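## Task

Put the red wire down on its own, at least a hand's width away from all other wires, with no part of any wire hanging over the table edge.

## Robot and tools

Robot: two arms, left_arm and right_arm, each ending in a two-finger gripper. Bases as calibrated in the scene frame: left_arm at (-0.003, +0.297, 0) m, right_arm at (-0.003, -0.293, -0.001) m, both close to upright with a small yaw. Cameras: cam_head_left and cam_head_right on a beam behind the arms, plus cam_high, cam_low, cam_left_wrist and cam_right_wrist, all 896x504. A loose object may occasionally get nudged by something.

Scene frame: origin at table-top height, halfway between the nominal bases, roughly 5 to 10 cm in from the near edge. +x points out over the table, +y toward the left_arm side, +z up. Left and right in images do not match the arm names. Reported end_effector_position (m) and end_effector_quat_wxyz use this frame and may be a few cm off, more at long reach. end_effector_position is the spot between the finger pads, about 1 cm behind the tips. Fingers point along the gripper's +z and close along its y.

Command rows: every row holds 14 numbers in [-1, 1], both arms in one list: left_arm dx, dy, dz, rx, ry, rz, opening, then right_arm in the same order. The six pose numbers are offsets, not poses, measured from that arm's Hand target at the moment the action or move begins, along the Hand target's own axes (not the scene axes). 1.0 equals 0.6 m of travel or 180 degrees; rx, ry, rz form a single rotation vector. All rows of one action or move count from the same starting Hand target, so sending the same offset again moves further. Opening is absolute: +1 fully open (0.093 m), -1 closed. Six zeros re-request the current Hand target; to keep a gripper unchanged, resend its current opening, because 0 is half open.

execute_actions: actions is a list of actions, each up to 15 rows at 1/30 s per row; a short action repeats its last row for the remaining steps. cameras picks images ("all", names, or []); an empty actions list returns images and the scene number. Results also include step readings of gripper position.

move: target is a single 14-number row or a list of up to 15 rows, every row an offset from the same starting Hand targets. speed is in m/s, 0.002 to 2.9, default 0.25 (turn rate up to twice that in rad/s), given once or per target. blend (m) rounds corners in a list; 0 stops at each point. opening_speed (0.2 or more per second on the -1..+1 scale) makes fingers change gradually. grip_force sets per-pad force, 10 to 50 N, and persists; lower force closes slower. blocking=false returns after about 0.5 s while motion continues. All paths finish together, within 10 s at most. Moves are straight lines with no obstacle avoidance. The result adds a move: line such as done, off_target, moving, held or fault; done means at rest within 10 mm and 2 degrees. limits=paced means clipped, limits=held means steps were held back.

wait: seconds 0 to 10; the last commands stay in effect. stop: brakes a running move. zoom_image: camera plus region [x0, y0, x1, y1] in pixels, at most 504 by 504, taken from the newest image of that camera. finished_scene: scene number 1 or 2; this cannot be undone, and the goal must still hold once the robot lets go.

Results: Hand target is the last commanded pose after clipping, and it is the base for the next offsets. The gripper often stops short of it; send the leftover distance as an offset. grip_measured runs +1 open to -1 closed; pads meet near -0.94, and each mm of object width adds about 0.0208. It may read up to 0.02 too open. To hold, keep sending the closing number; to release, send a value well above the object's width reading. Joint positions end with the finger gap in metres. Joint torques include the arm's own weight; the first three wrap at ±28 N m. Velocities marked within noise mean the arm is at rest. Tool commands lists the current commands. A MOTOR HOT line appears at 75 °C; at 90 °C the arm folds up and stops working for the rest of the scene; at 100 °C it drops. Holding loads, reaching far out, or pushing at something unreachable builds heat.

Orientation is clipped to 40 degrees from the measured one at each step. Friction and weight can leave the gripper low, short or tilted, and small moves may go sideways or fail, so check position and tilt after each move. Joint ranges (rad): waist -2.618 to 3.054, shoulder 0 to 3.142, elbow 0 to 3.142 (straight at 2.901), wrist pitch and yaw ±1.571, wrist roll ±2.094.

Avoid: dropping wires or releasing them while they still move, fast contacts, hard pushes, leaving a wire over the edge or on the floor, hitting the bar, plate or rail near the bases (up to 3 cm above the table, with no warning), bringing the grippers or wrist cameras together, one gripper closing on the other's fingers, straining camera cables, and paths passing close to an arm's own base. A stopped arm keeps pushing until you command it back. Thinking time lets the scene run on.

Each tool is called after "Call:" by a JSON object that holds its "fn" and its "kwargs".

## Session

Call:
{"fn": "execute_actions", "kwargs": {"actions": []}}

Scene clock: 0.00 s.
left_arm: end_effector_position=(+0.3004, +0.0606, +0.2430) grip_measured=-0.915 end_effector_quat_wxyz=(+0.484, +0.479, +0.609, -0.406) | right_arm: end_effector_position=(+0.3707, -0.2730, +0.4027) grip_measured=+1.000 end_effector_quat_wxyz=(+0.708, -0.019, +0.706, +0.019)
Joint positions: left_arm=[-0.353 1.43 0.892 0.055 1.007 0.371 0.001] | right_arm=[0 1.047 1.047 0 0 0 0.093]
Joint velocities: within noise
Joint torques (N m): no reading
Motor temperatures (°C): left_arm=[26 30 32 29 28 25 26] | right_arm=[27 39 32 27 27 24 29]
Heat: left arm: 32 °C; right arm: 39 °C.
Hand target: left_arm +0.3013, +0.0597, +0.2523; +0.495, +0.483, +0.600, -0.403 | right_arm +0.3699, -0.2731, +0.4044; +0.708, -0.019, +0.706, +0.019
Tool commands: left_gripper/opening=-0.921875 right_gripper/opening=+1.0

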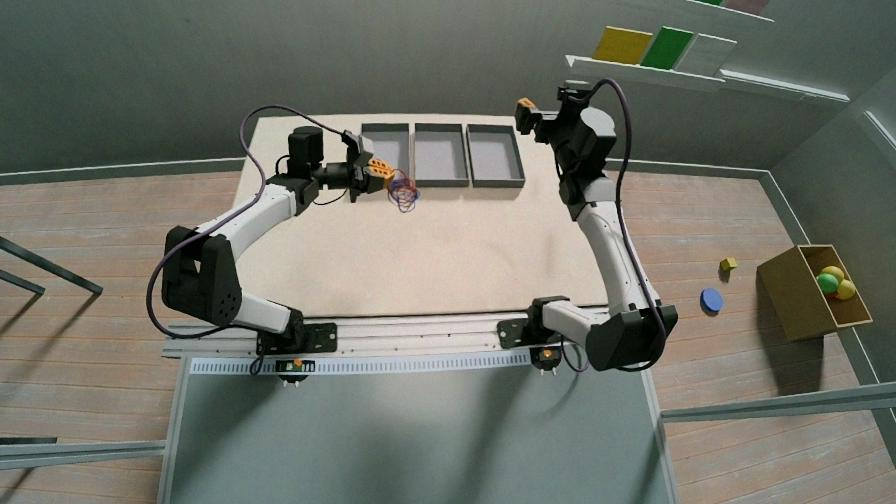

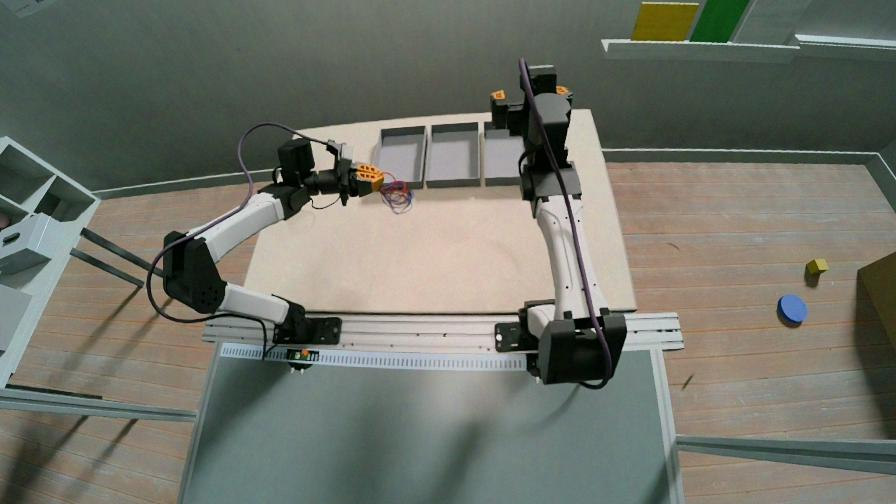

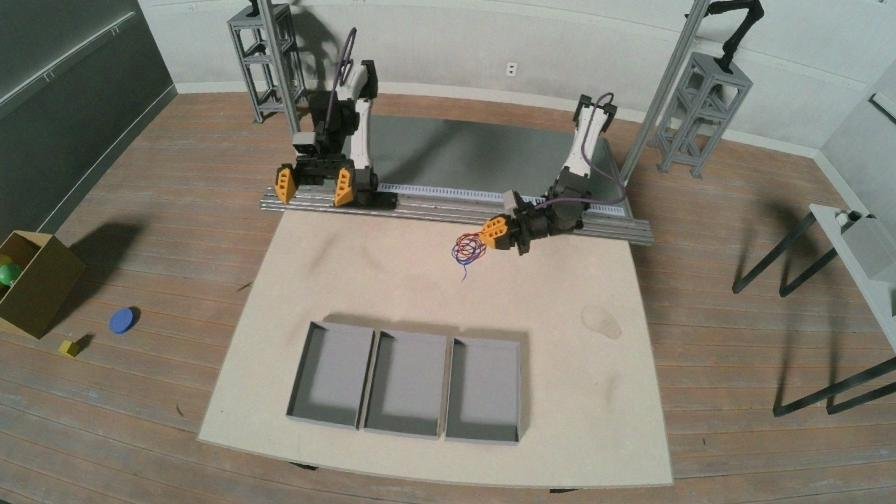

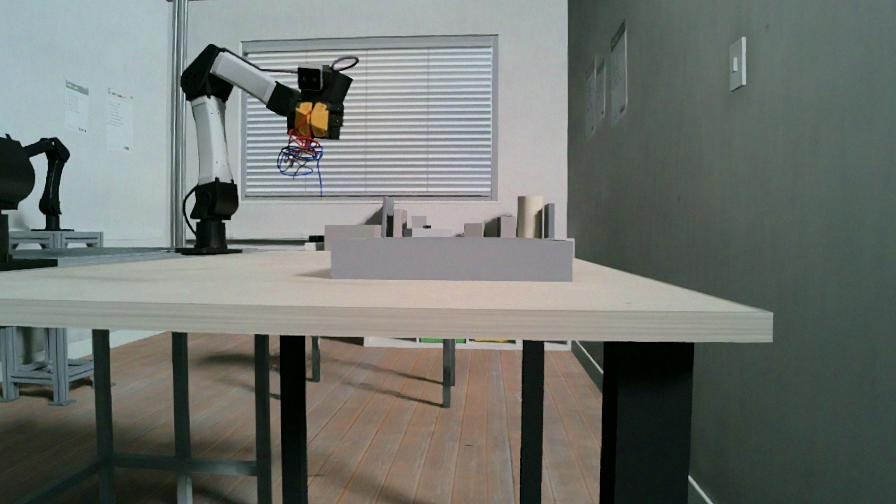

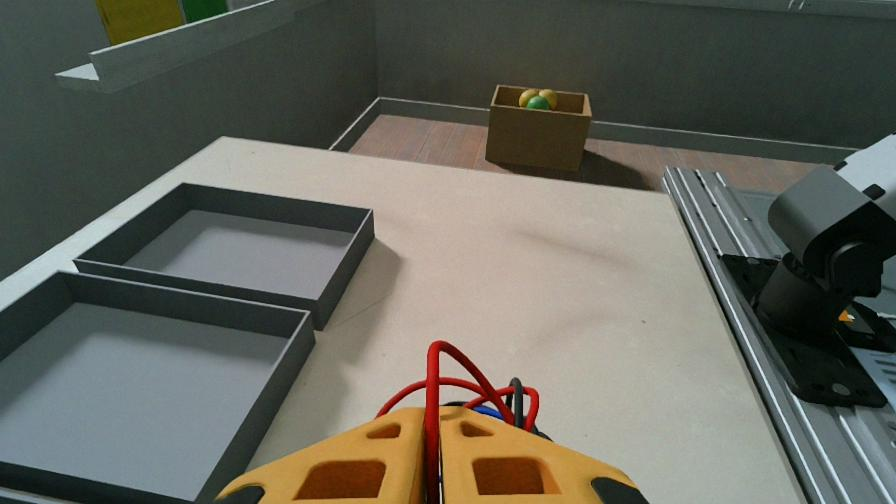

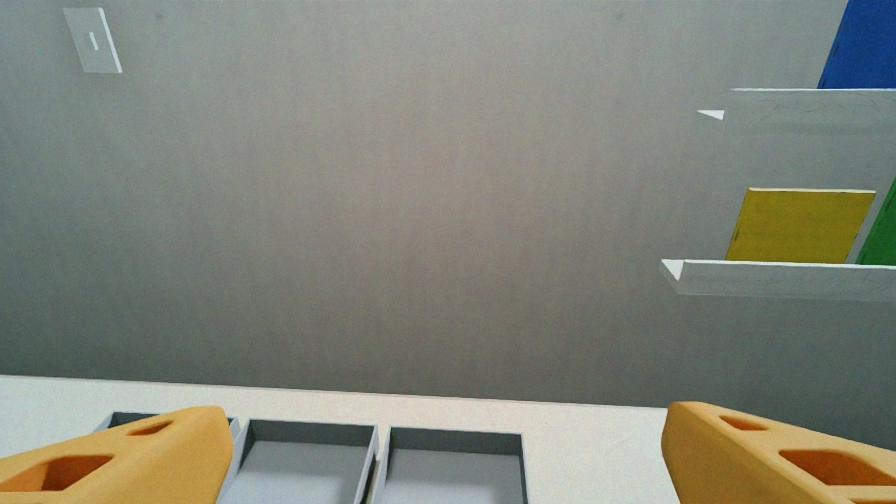

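Call:
{"fn": "zoom_image", "kwargs": {"camera": "cam_low", "region": [260, 80, 360, 210]}}

Call:
{"fn": "zoom_image", "kwargs": {"camera": "cam_high", "region": [430, 180, 550, 300]}}

Call:
{"fn": "zoom_image", "kwargs": {"camera": "cam_head_left", "region": [340, 150, 440, 230]}}

Call:
{"fn": "zoom_image", "kwargs": {"camera": "cam_left_wrist", "region": [350, 320, 600, 504]}}

Scaled by 3.877 from the camera's 896x504 image, which has a finer 1280x720 frame.

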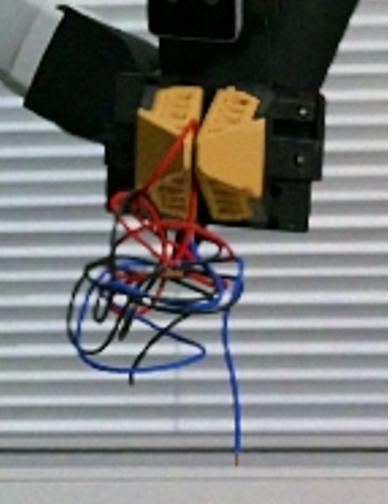

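Scaled by 4.200 from the camera's 896x504 image, which has a finer 1280x720 frame.

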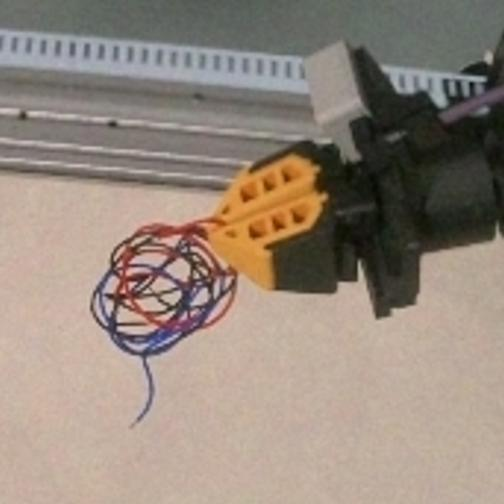

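Scaled by 5.040 from the camera's 896x504 image, which has a finer 1280x720 frame.

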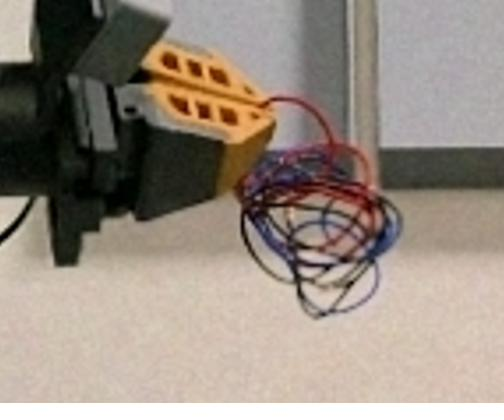

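Scaled by 2.016 from the camera's 896x504 image, which has a finer 1280x720 frame.

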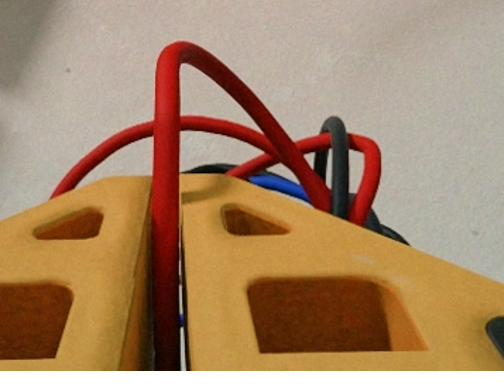

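Call:
{"fn": "move", "kwargs": {"target": [0,0,0,0,0,0,-1, 0.307,0.088,-0.217,-0.389,0,0,1], "cameras": ["cam_right_wrist","cam_head_right","cam_low","cam_high"]}}

Call:
{"fn": "zoom_image", "kwargs": {"camera": "cam_right_wrist", "region": [200, 0, 700, 400]}}

Scene clock: 18.20 s.
left_arm: end_effector_position=(+0.3004, +0.0606, +0.2430) grip_measured=-0.967 end_effector_quat_wxyz=(+0.484, +0.479, +0.609, -0.406) | right_arm: end_effector_position=(+0.2422, -0.2265, +0.2219) grip_measured=+1.000 end_effector_quat_wxyz=(+0.599, -0.363, +0.607, +0.374)
Joint positions: left_arm=[-0.353 1.43 0.892 0.055 1.007 0.371 0] | right_arm=[-0.512 1.042 0.366 0.502 -1.555 -0.152 0.093]
Joint torques (N m): left_arm=[-0.31 -5.37 7.2 2 0.26 -0.03] | right_arm=[-0.54 -3.7 4.71 1.52 -0.2 0.06]
Motor temperatures (°C): left_arm=[26 33 35 32 28 25 26] | right_arm=[27 40 35 33 27 24 29]
Heat: left arm: 35 °C; right arm: 40 °C.
Hand target: left_arm +0.3013, +0.0597, +0.2523; +0.495, +0.483, +0.600, -0.403 | right_arm +0.2376, -0.2271, +0.2198; +0.569, -0.421, +0.567, +0.421
Off the commanded pose: left_arm 0.009 m, 2 deg | right_arm 0.005 m, 10 deg.
joint sent to its limit (right arm) — joint 5 (wrist yaw), lower limit. The joint targets are off in orientation, not in position.
move: off_target (right_arm)
Images, in order (width x height): cam_head_right 896x504, cam_high 896x504, cam_low 896x504, cam_right_wrist 896x504.

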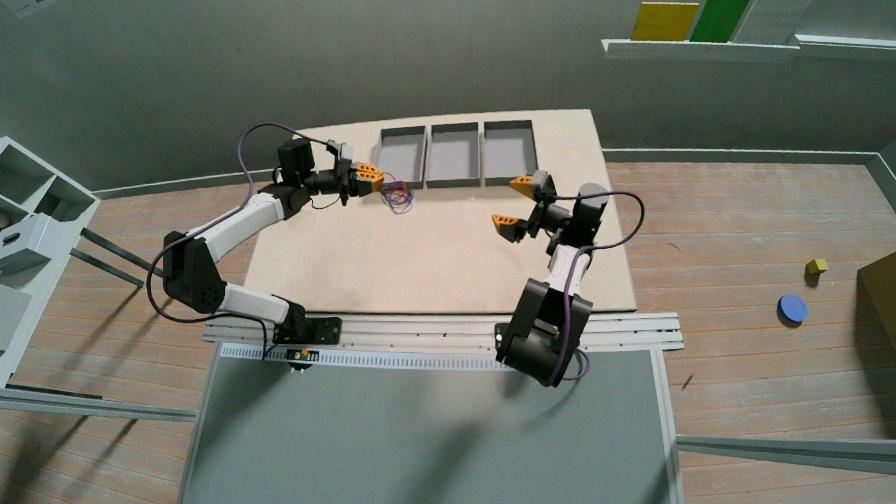

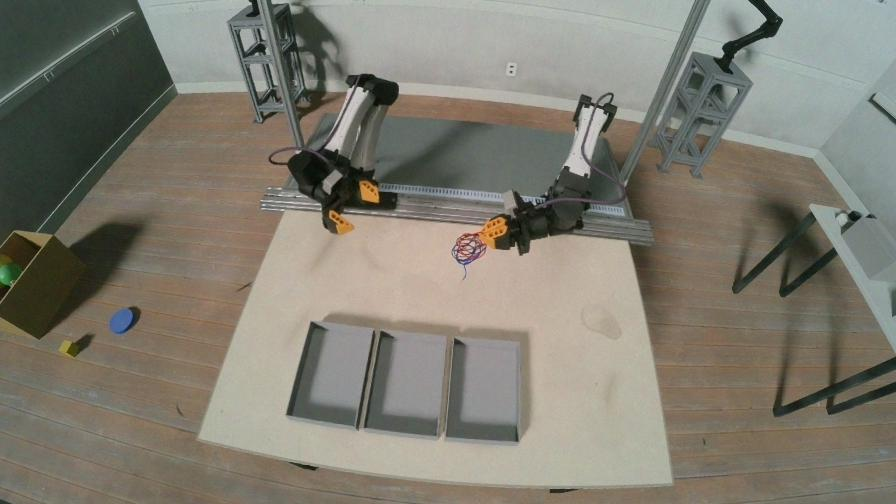

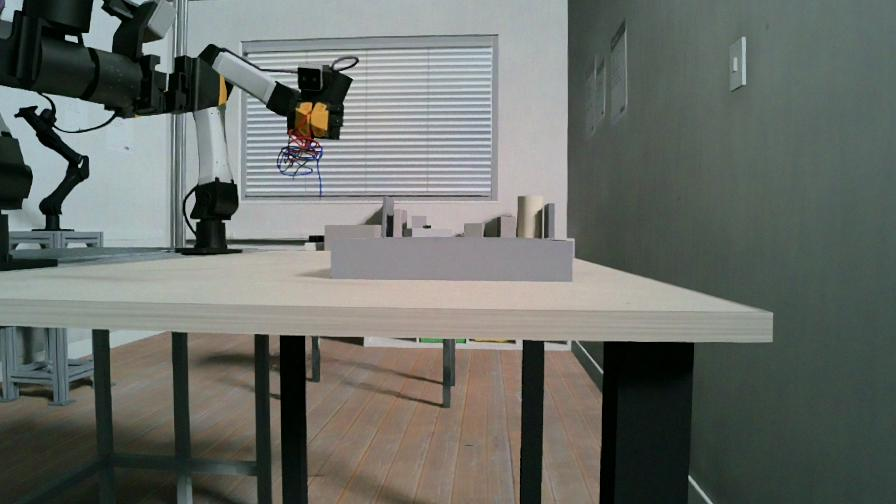

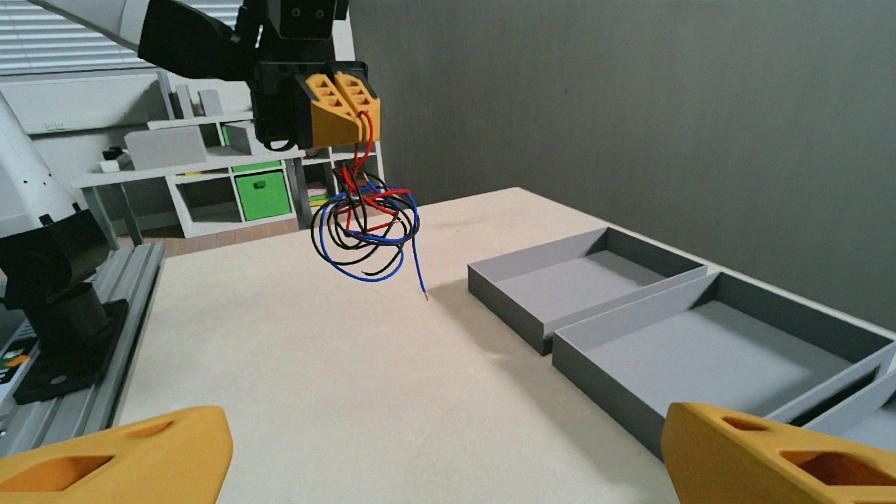

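Scaled by 1.008 from the camera's 896x504 image, which has a finer 1280x720 frame.

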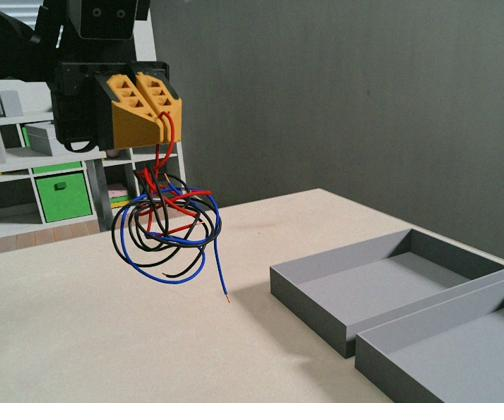

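Call:
{"fn": "move", "kwargs": {"target": [0,0,0,0,0,0,-1, 0.117,-0.037,0.2325,0,0,0,0.3], "cameras": ["cam_right_wrist","cam_low","cam_high"]}}

Call:
{"fn": "zoom_image", "kwargs": {"camera": "cam_right_wrist", "region": [200, 0, 700, 504]}}

Call:
{"fn": "zoom_image", "kwargs": {"camera": "cam_high", "region": [340, 150, 550, 300]}}

Call:
{"fn": "zoom_image", "kwargs": {"camera": "cam_low", "region": [180, 50, 380, 250]}}

Scene clock: 34.50 s.
left_arm: end_effector_position=(+0.3004, +0.0606, +0.2430) grip_measured=-0.967 end_effector_quat_wxyz=(+0.484, +0.479, +0.609, -0.406) | right_arm: end_effector_position=(+0.2983, -0.1010, +0.1539) grip_measured=+0.301 end_effector_quat_wxyz=(+0.571, -0.429, +0.560, +0.419)
Joint positions: left_arm=[-0.353 1.43 0.892 0.055 1.007 0.371 0] | right_arm=[0.065 1.731 0.417 1.321 -1.169 -0.011 0.06]
Joint torques (N m): left_arm=[-0.24 -5.42 7.16 2.02 0.26 -0.02] | right_arm=[0.83 -5.96 3.41 1.79 0.17 0.28]
Heat: left arm: 37 °C; right arm: 40 °C.
Hand target: left_arm +0.3013, +0.0597, +0.2523; +0.495, +0.483, +0.600, -0.403 | right_arm +0.2996, -0.1000, +0.1499; +0.569, -0.421, +0.567, +0.421
Off the commanded pose: left_arm 0.009 m, 2 deg | right_arm 0.004 m, 1 deg.
move: done
Images, in order (width x height): cam_high 896x504, cam_low 896x504, cam_right_wrist 896x504.

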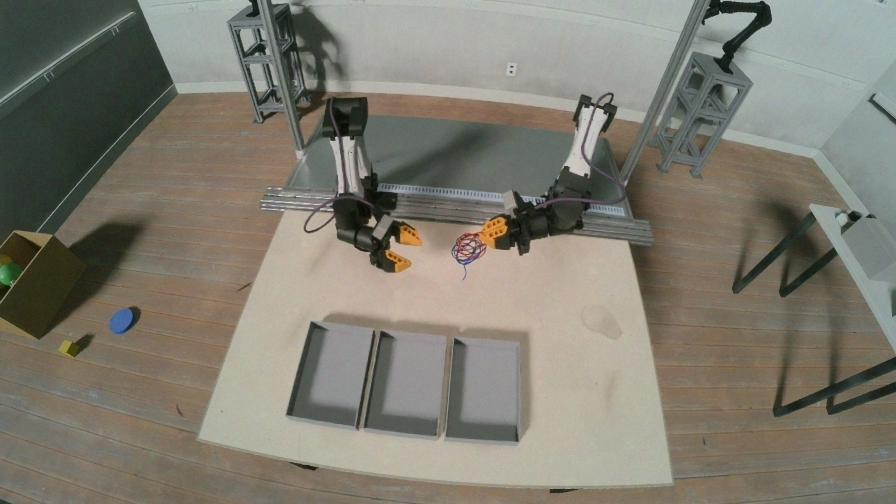

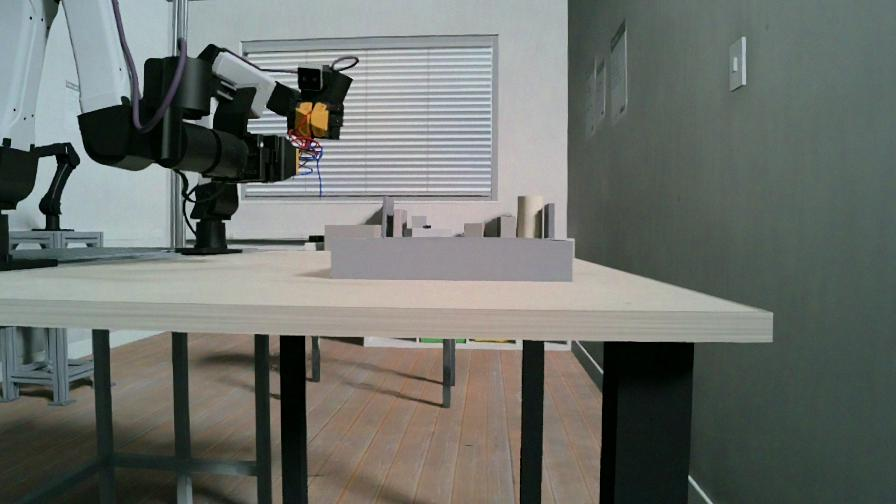

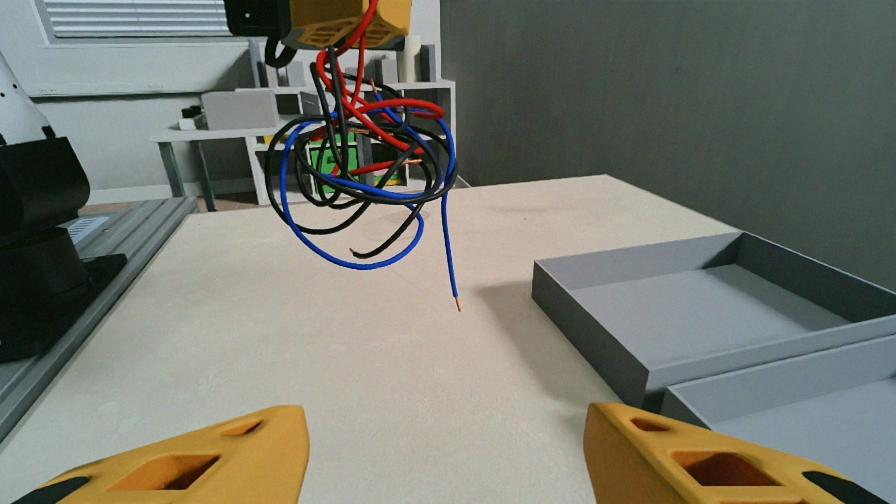

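Scaled by 1.000.

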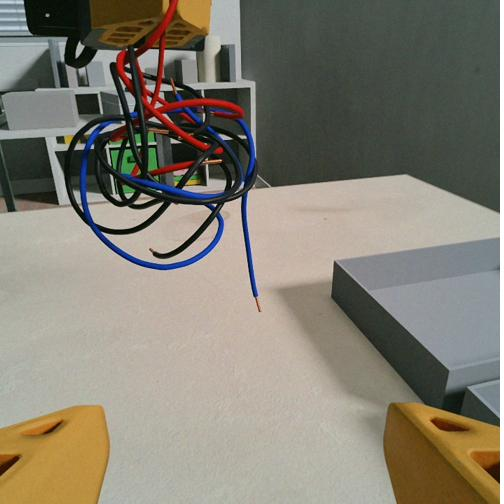

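Scaled by 2.400 from the camera's 896x504 image, which has a finer 1280x720 frame.

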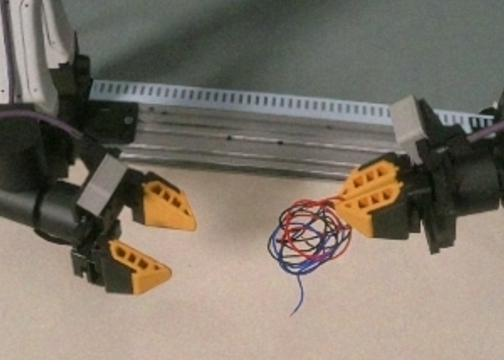

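Scaled by 2.520 from the camera's 896x504 image, which has a finer 1280x720 frame.

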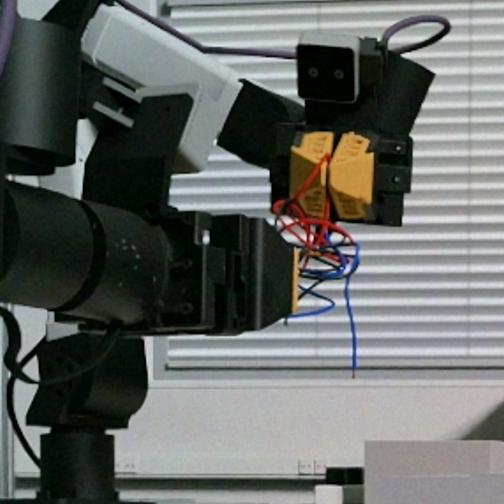

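Call:
{"fn": "move", "kwargs": {"target": [0,0,0,0,0,0,-1, 0.063,0.04,0.09,0,0,0,0.6], "cameras": ["cam_right_wrist","cam_low","cam_high"], "speed": 0.12}}

Call:
{"fn": "zoom_image", "kwargs": {"camera": "cam_high", "region": [370, 180, 530, 300]}}

Call:
{"fn": "zoom_image", "kwargs": {"camera": "cam_low", "region": [220, 80, 380, 220]}}

Scene clock: 47.37 s.
left_arm: end_effector_position=(+0.3004, +0.0606, +0.2430) grip_measured=-0.967 end_effector_quat_wxyz=(+0.484, +0.479, +0.609, -0.406) | right_arm: end_effector_position=(+0.2888, -0.0428, +0.1055) grip_measured=+0.599 end_effector_quat_wxyz=(+0.549, -0.423, +0.581, +0.427)
Joint positions: left_arm=[-0.353 1.43 0.892 0.055 1.007 0.371 0] | right_arm=[0.292 1.959 0.417 1.487 -0.944 -0.011 0.074]
Joint torques (N m): left_arm=[-0.29 -5.38 7.2 2 0.27 -0.02] | right_arm=[0.79 -7.01 3.29 2.53 0.16 0.21]
Heat: left arm: 38 °C; right arm: 41 °C.
Hand target: left_arm +0.3013, +0.0597, +0.2523; +0.495, +0.483, +0.600, -0.403 | right_arm +0.2926, -0.0414, +0.1121; +0.569, -0.421, +0.567, +0.421
Off the commanded pose: left_arm 0.009 m, 2 deg | right_arm 0.008 m, 3 deg.
move: off_target (right_arm)
Images, in order (width x height): cam_high 896x504, cam_low 896x504, cam_right_wrist 896x504.

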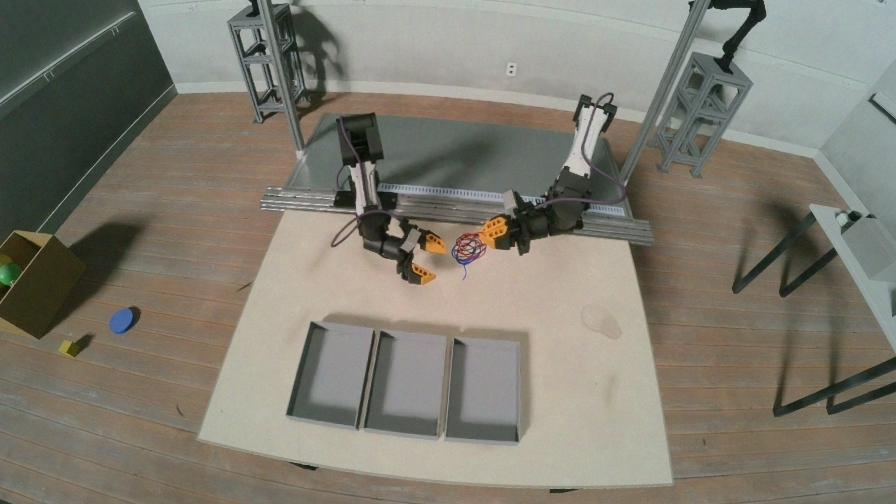

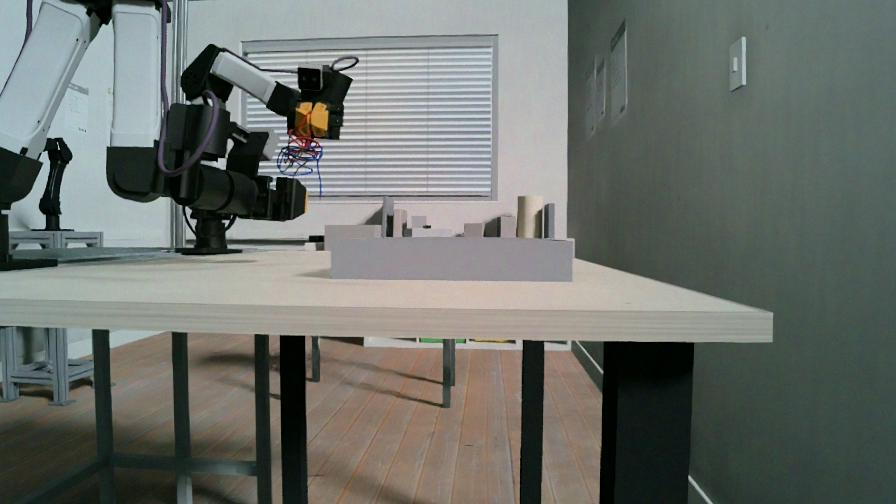

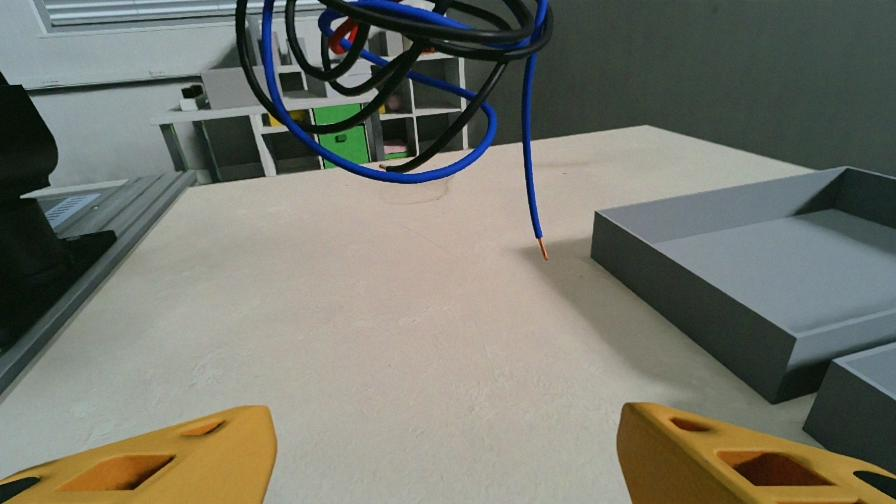

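Scaled by 3.150 from the camera's 896x504 image, which has a finer 1280x720 frame.

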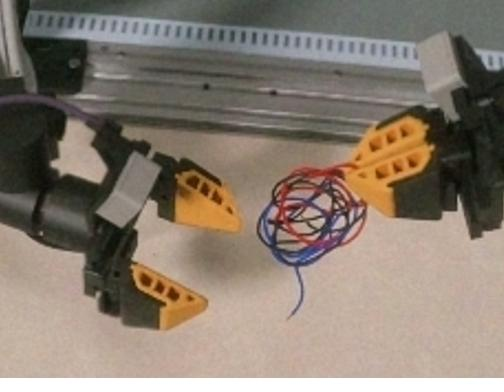

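Scaled by 3.150 from the camera's 896x504 image, which has a finer 1280x720 frame.

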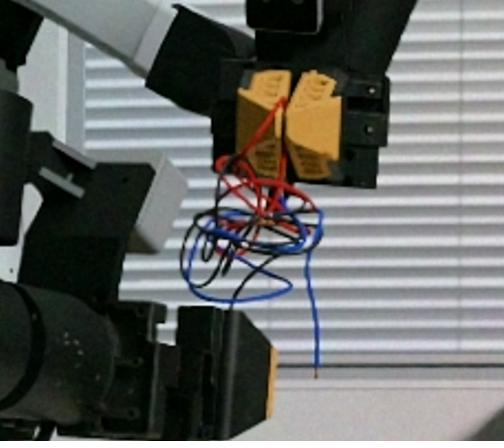

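Call:
{"fn": "move", "kwargs": {"target": [0,0,0,0,0,0,-1, -0.07,0.025,0.0,0,0,0,1], "cameras": ["cam_right_wrist"], "speed": 0.12}}

Call:
{"fn": "move", "kwargs": {"target": [0,0,0,0,0,0,-1, 0.0,0,0.108,0,0,0,1], "cameras": ["cam_right_wrist","cam_low","cam_high"], "speed": 0.12}}

Call:
{"fn": "zoom_image", "kwargs": {"camera": "cam_high", "region": [370, 180, 530, 300]}}

Call:
{"fn": "zoom_image", "kwargs": {"camera": "cam_low", "region": [220, 80, 380, 220]}}

Scene clock: 62.17 s.
left_arm: end_effector_position=(+0.3004, +0.0606, +0.2430) grip_measured=-0.967 end_effector_quat_wxyz=(+0.484, +0.479, +0.609, -0.406) | right_arm: end_effector_position=(+0.2801, -0.0370, +0.1522) grip_measured=+1.000 end_effector_quat_wxyz=(+0.568, -0.425, +0.564, +0.423)
Joint positions: left_arm=[-0.353 1.43 0.892 0.055 1.007 0.371 0] | right_arm=[0.326 1.731 0.408 1.326 -0.907 -0.001 0.093]
Joint torques (N m): left_arm=[-0.28 -5.42 7.16 1.99 0.27 -0.03] | right_arm=[0.98 -9.7 3.19 1.75 0.18 0.13]
Heat: left arm: 39 °C; right arm: 43 °C.
Hand target: left_arm +0.3013, +0.0597, +0.2523; +0.495, +0.483, +0.600, -0.403 | right_arm +0.2780, -0.0370, +0.1540; +0.569, -0.421, +0.567, +0.421
Off the commanded pose: left_arm 0.009 m, 2 deg | right_arm 0.003 m, 1 deg.
move: done
Images, in order (width x height): cam_right_wrist 896x504.

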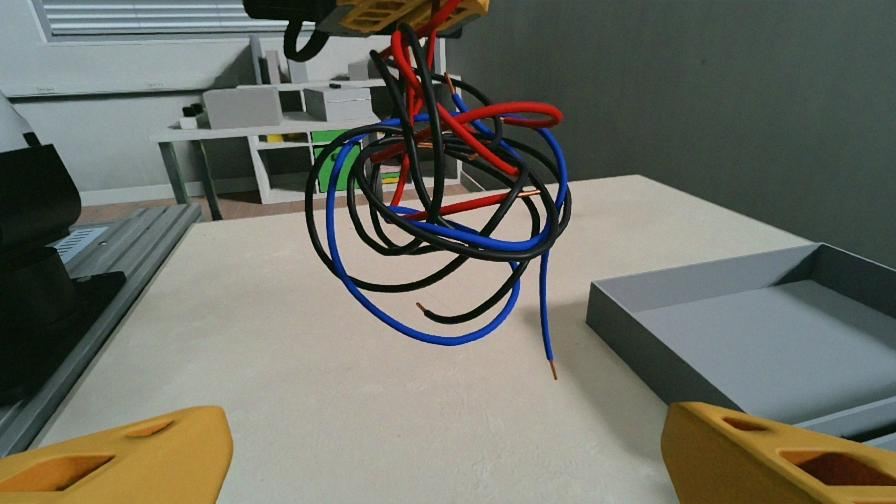

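Scene clock: 63.40 s.
left_arm: end_effector_position=(+0.3004, +0.0606, +0.2430) grip_measured=-0.967 end_effector_quat_wxyz=(+0.484, +0.479, +0.609, -0.406) | right_arm: end_effector_position=(+0.2908, +0.0213, +0.1557) grip_measured=+1.000 end_effector_quat_wxyz=(+0.569, -0.426, +0.562, +0.424)
Joint positions: left_arm=[-0.353 1.43 0.892 0.055 1.007 0.371 0] | right_arm=[0.499 1.821 0.557 1.27 -0.737 -0.001 0.093]
Joint torques (N m): left_arm=[-0.2 -5.35 7.2 2.01 0.26 -0.01] | right_arm=[0.65 -7.65 5.78 1.88 0.18 0.15]
Heat: left arm: 39 °C; right arm: 43 °C.
Hand target: left_arm +0.3013, +0.0597, +0.2523; +0.495, +0.483, +0.600, -0.403 | right_arm +0.2970, +0.0250, +0.1542; +0.569, -0.421, +0.567, +0.420
Off the commanded pose: left_arm 0.009 m, 2 deg | right_arm 0.007 m, 1 deg.
move: done
Images, in order (width x height): cam_high 896x504, cam_low 896x504, cam_right_wrist 896x504.

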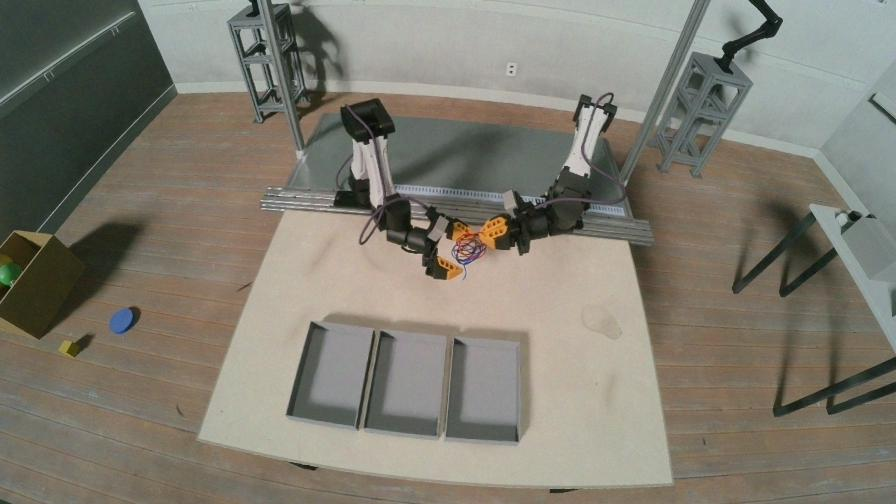

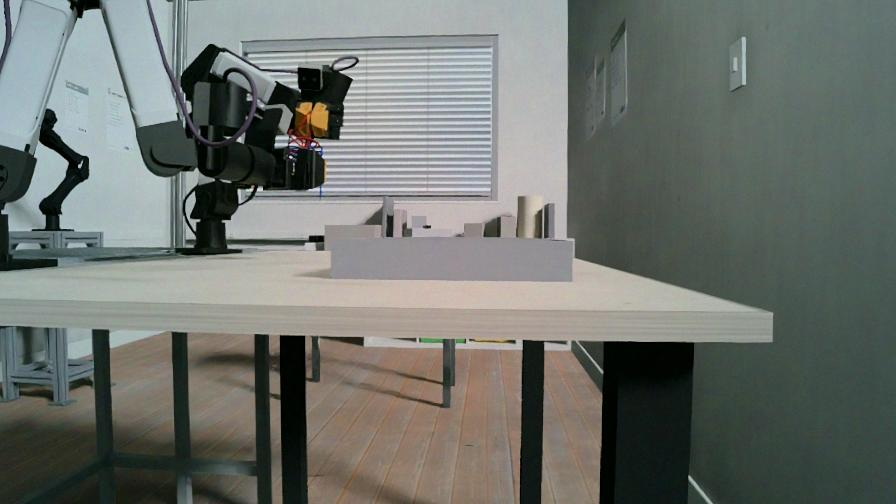

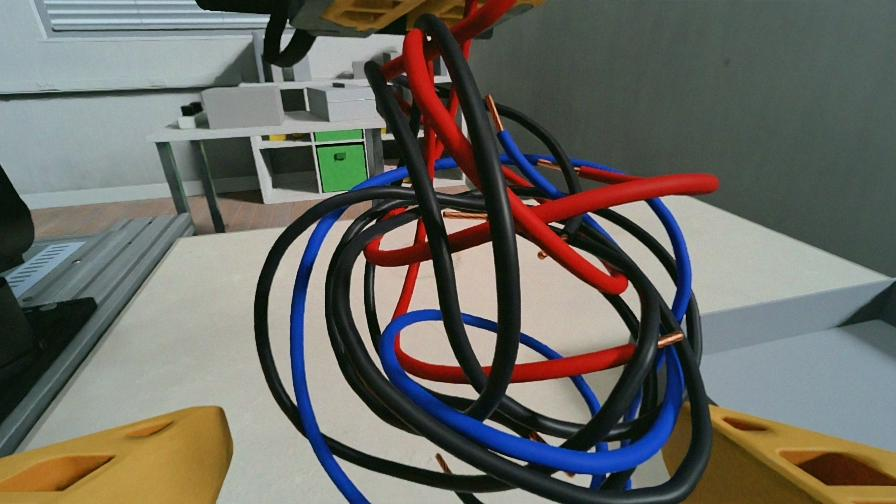

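Scaled by 3.150 from the camera's 896x504 image, which has a finer 1280x720 frame.

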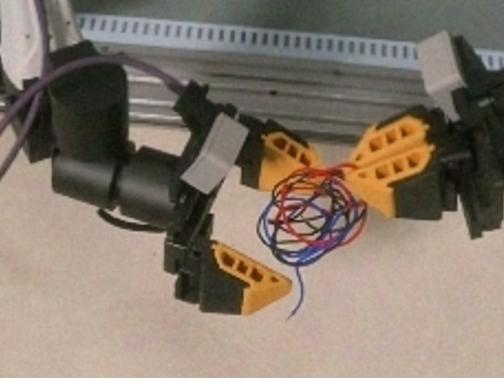

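Scaled by 3.150 from the camera's 896x504 image, which has a finer 1280x720 frame.

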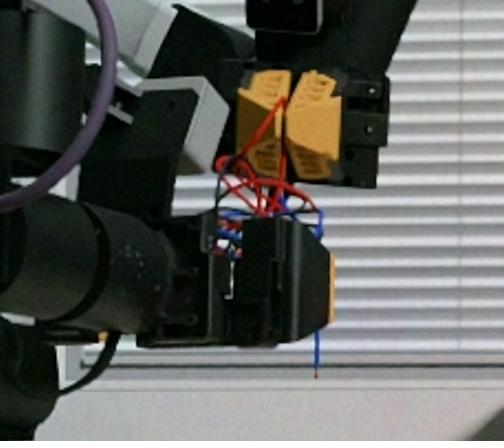

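Call:
{"fn": "move", "kwargs": {"target": [0,0,0,0,0,0,-1, 0.052,0,0.01,0,0,0,1], "cameras": ["cam_right_wrist","cam_low"], "speed": 0.12}}

Call:
{"fn": "zoom_image", "kwargs": {"camera": "cam_low", "region": [220, 80, 380, 220]}}

Scene clock: 68.67 s.
left_arm: end_effector_position=(+0.3004, +0.0606, +0.2430) grip_measured=-0.967 end_effector_quat_wxyz=(+0.484, +0.479, +0.609, -0.406) | right_arm: end_effector_position=(+0.2944, +0.0266, +0.1216) grip_measured=+1.000 end_effector_quat_wxyz=(+0.562, -0.424, +0.569, +0.423)
Joint positions: left_arm=[-0.353 1.43 0.892 0.055 1.007 0.371 0] | right_arm=[0.51 1.976 0.563 1.399 -0.723 -0.001 0.093]
Joint torques (N m): left_arm=[-0.29 -5.41 7.23 2.01 0.27 -0.02] | right_arm=[0.99 -7.97 5.23 2.15 0.13 0.13]
Heat: left arm: 39 °C; right arm: 43 °C.
Hand target: left_arm +0.3013, +0.0597, +0.2523; +0.495, +0.483, +0.600, -0.403 | right_arm +0.2988, +0.0307, +0.1229; +0.569, -0.421, +0.567, +0.420
Off the commanded pose: left_arm 0.009 m, 2 deg | right_arm 0.006 m, 1 deg.
move: done
Images, in order (width x height): cam_low 896x504, cam_right_wrist 896x504.

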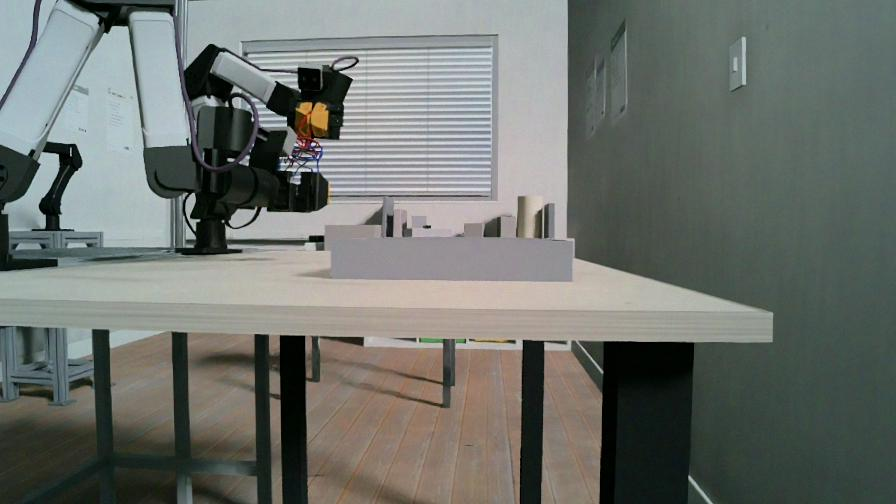

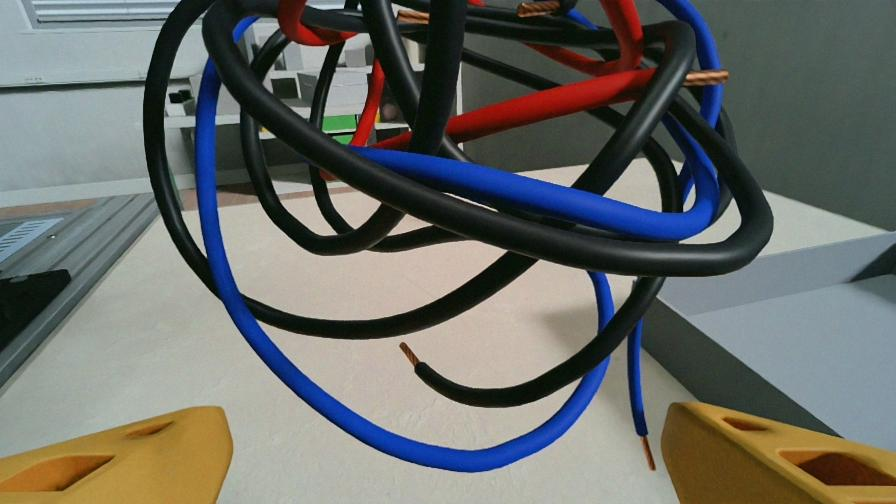

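Scaled by 3.150 from the camera's 896x504 image, which has a finer 1280x720 frame.

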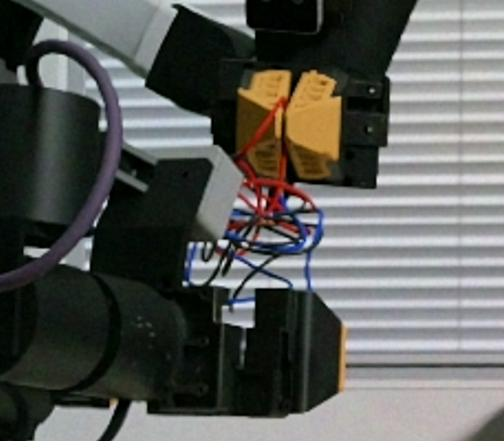

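Call:
{"fn": "move", "kwargs": {"target": [0,0,0,0,0,0,-1, 0.0,0,0.045,0,0,0,1], "cameras": ["cam_right_wrist","cam_low","cam_left_wrist","cam_high"], "speed": 0.1}}

Call:
{"fn": "zoom_image", "kwargs": {"camera": "cam_low", "region": [220, 80, 380, 220]}}

Scene clock: 73.53 s.
left_arm: end_effector_position=(+0.3004, +0.0606, +0.2430) grip_measured=-0.967 end_effector_quat_wxyz=(+0.484, +0.479, +0.609, -0.406) | right_arm: end_effector_position=(+0.3016, +0.0525, +0.1267) grip_measured=+1.000 end_effector_quat_wxyz=(+0.570, -0.425, +0.561, +0.424)
Joint positions: left_arm=[-0.353 1.43 0.892 0.055 1.007 0.371 0] | right_arm=[0.566 2.016 0.651 1.374 -0.669 -0.001 0.093]
Joint torques (N m): left_arm=[-0.28 -5.35 7.23 2 0.27 -0.01] | right_arm=[1.03 -8.8 5.46 1.85 0.2 0.15]
Heat: left arm: 39 °C; right arm: 43 °C.
Hand target: left_arm +0.3013, +0.0597, +0.2523; +0.495, +0.483, +0.600, -0.403 | right_arm +0.3066, +0.0565, +0.1229; +0.569, -0.421, +0.567, +0.420
Off the commanded pose: left_arm 0.009 m, 2 deg | right_arm 0.007 m, 1 deg.
move: done
Images, in order (width x height): cam_high 896x504, cam_low 896x504, cam_left_wrist 896x504, cam_right_wrist 896x504.

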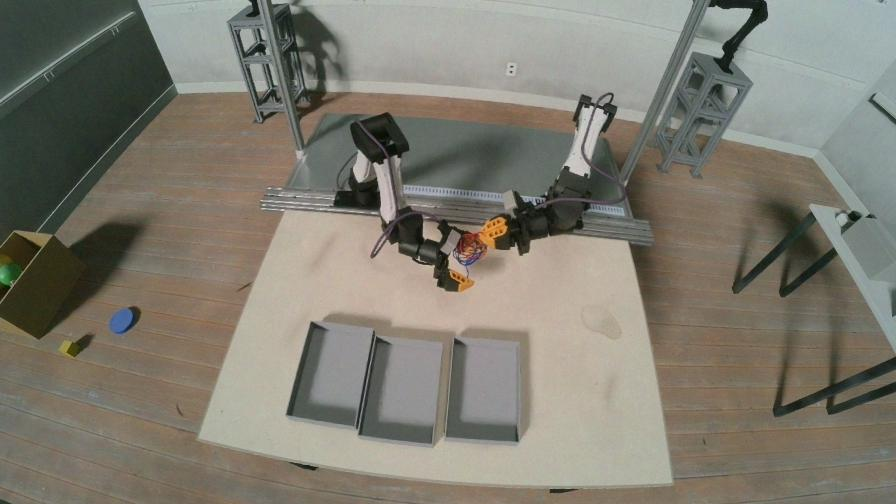

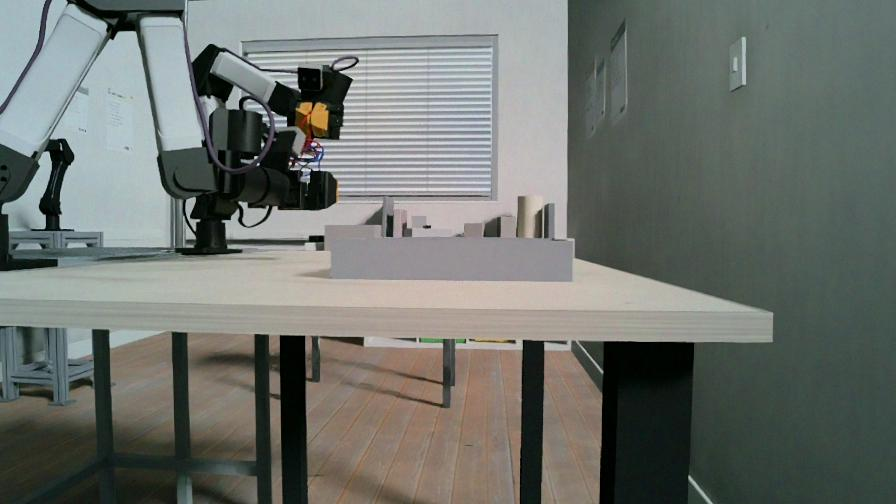

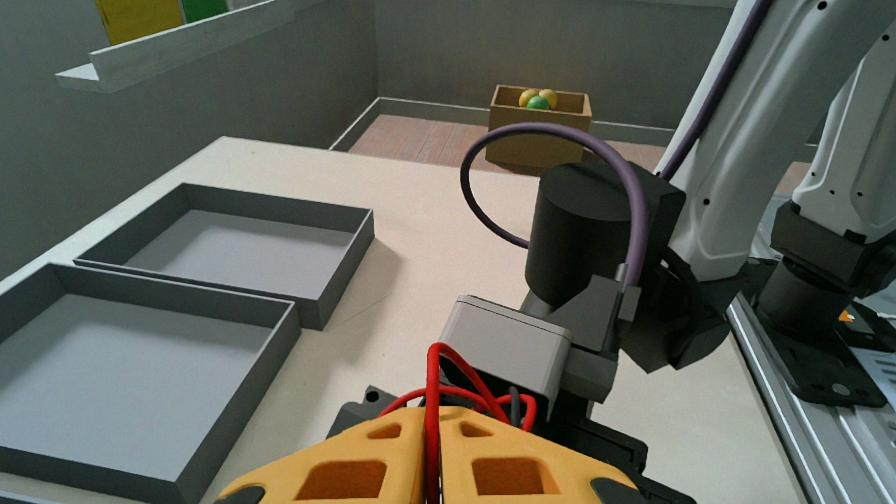

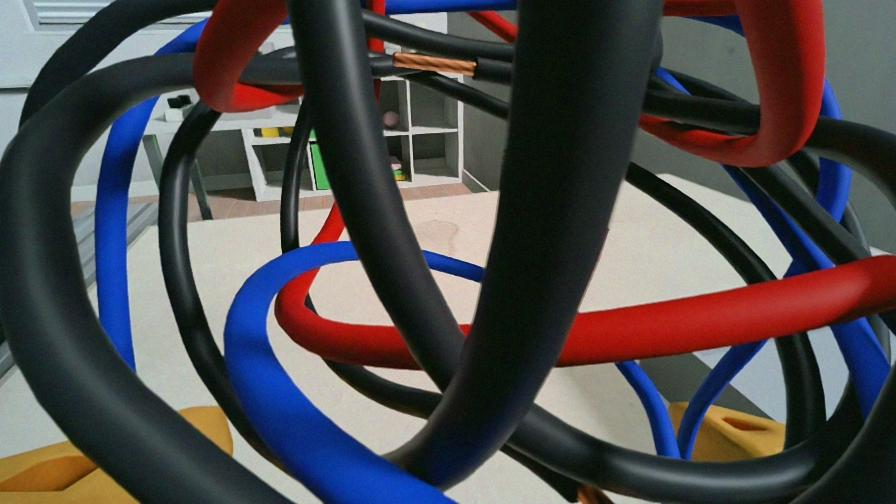

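Scaled by 3.150 from the camera's 896x504 image, which has a finer 1280x720 frame.

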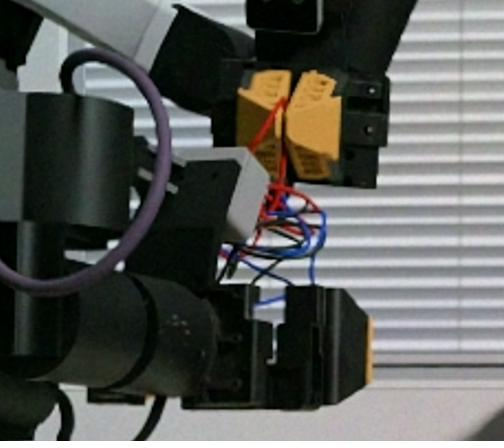

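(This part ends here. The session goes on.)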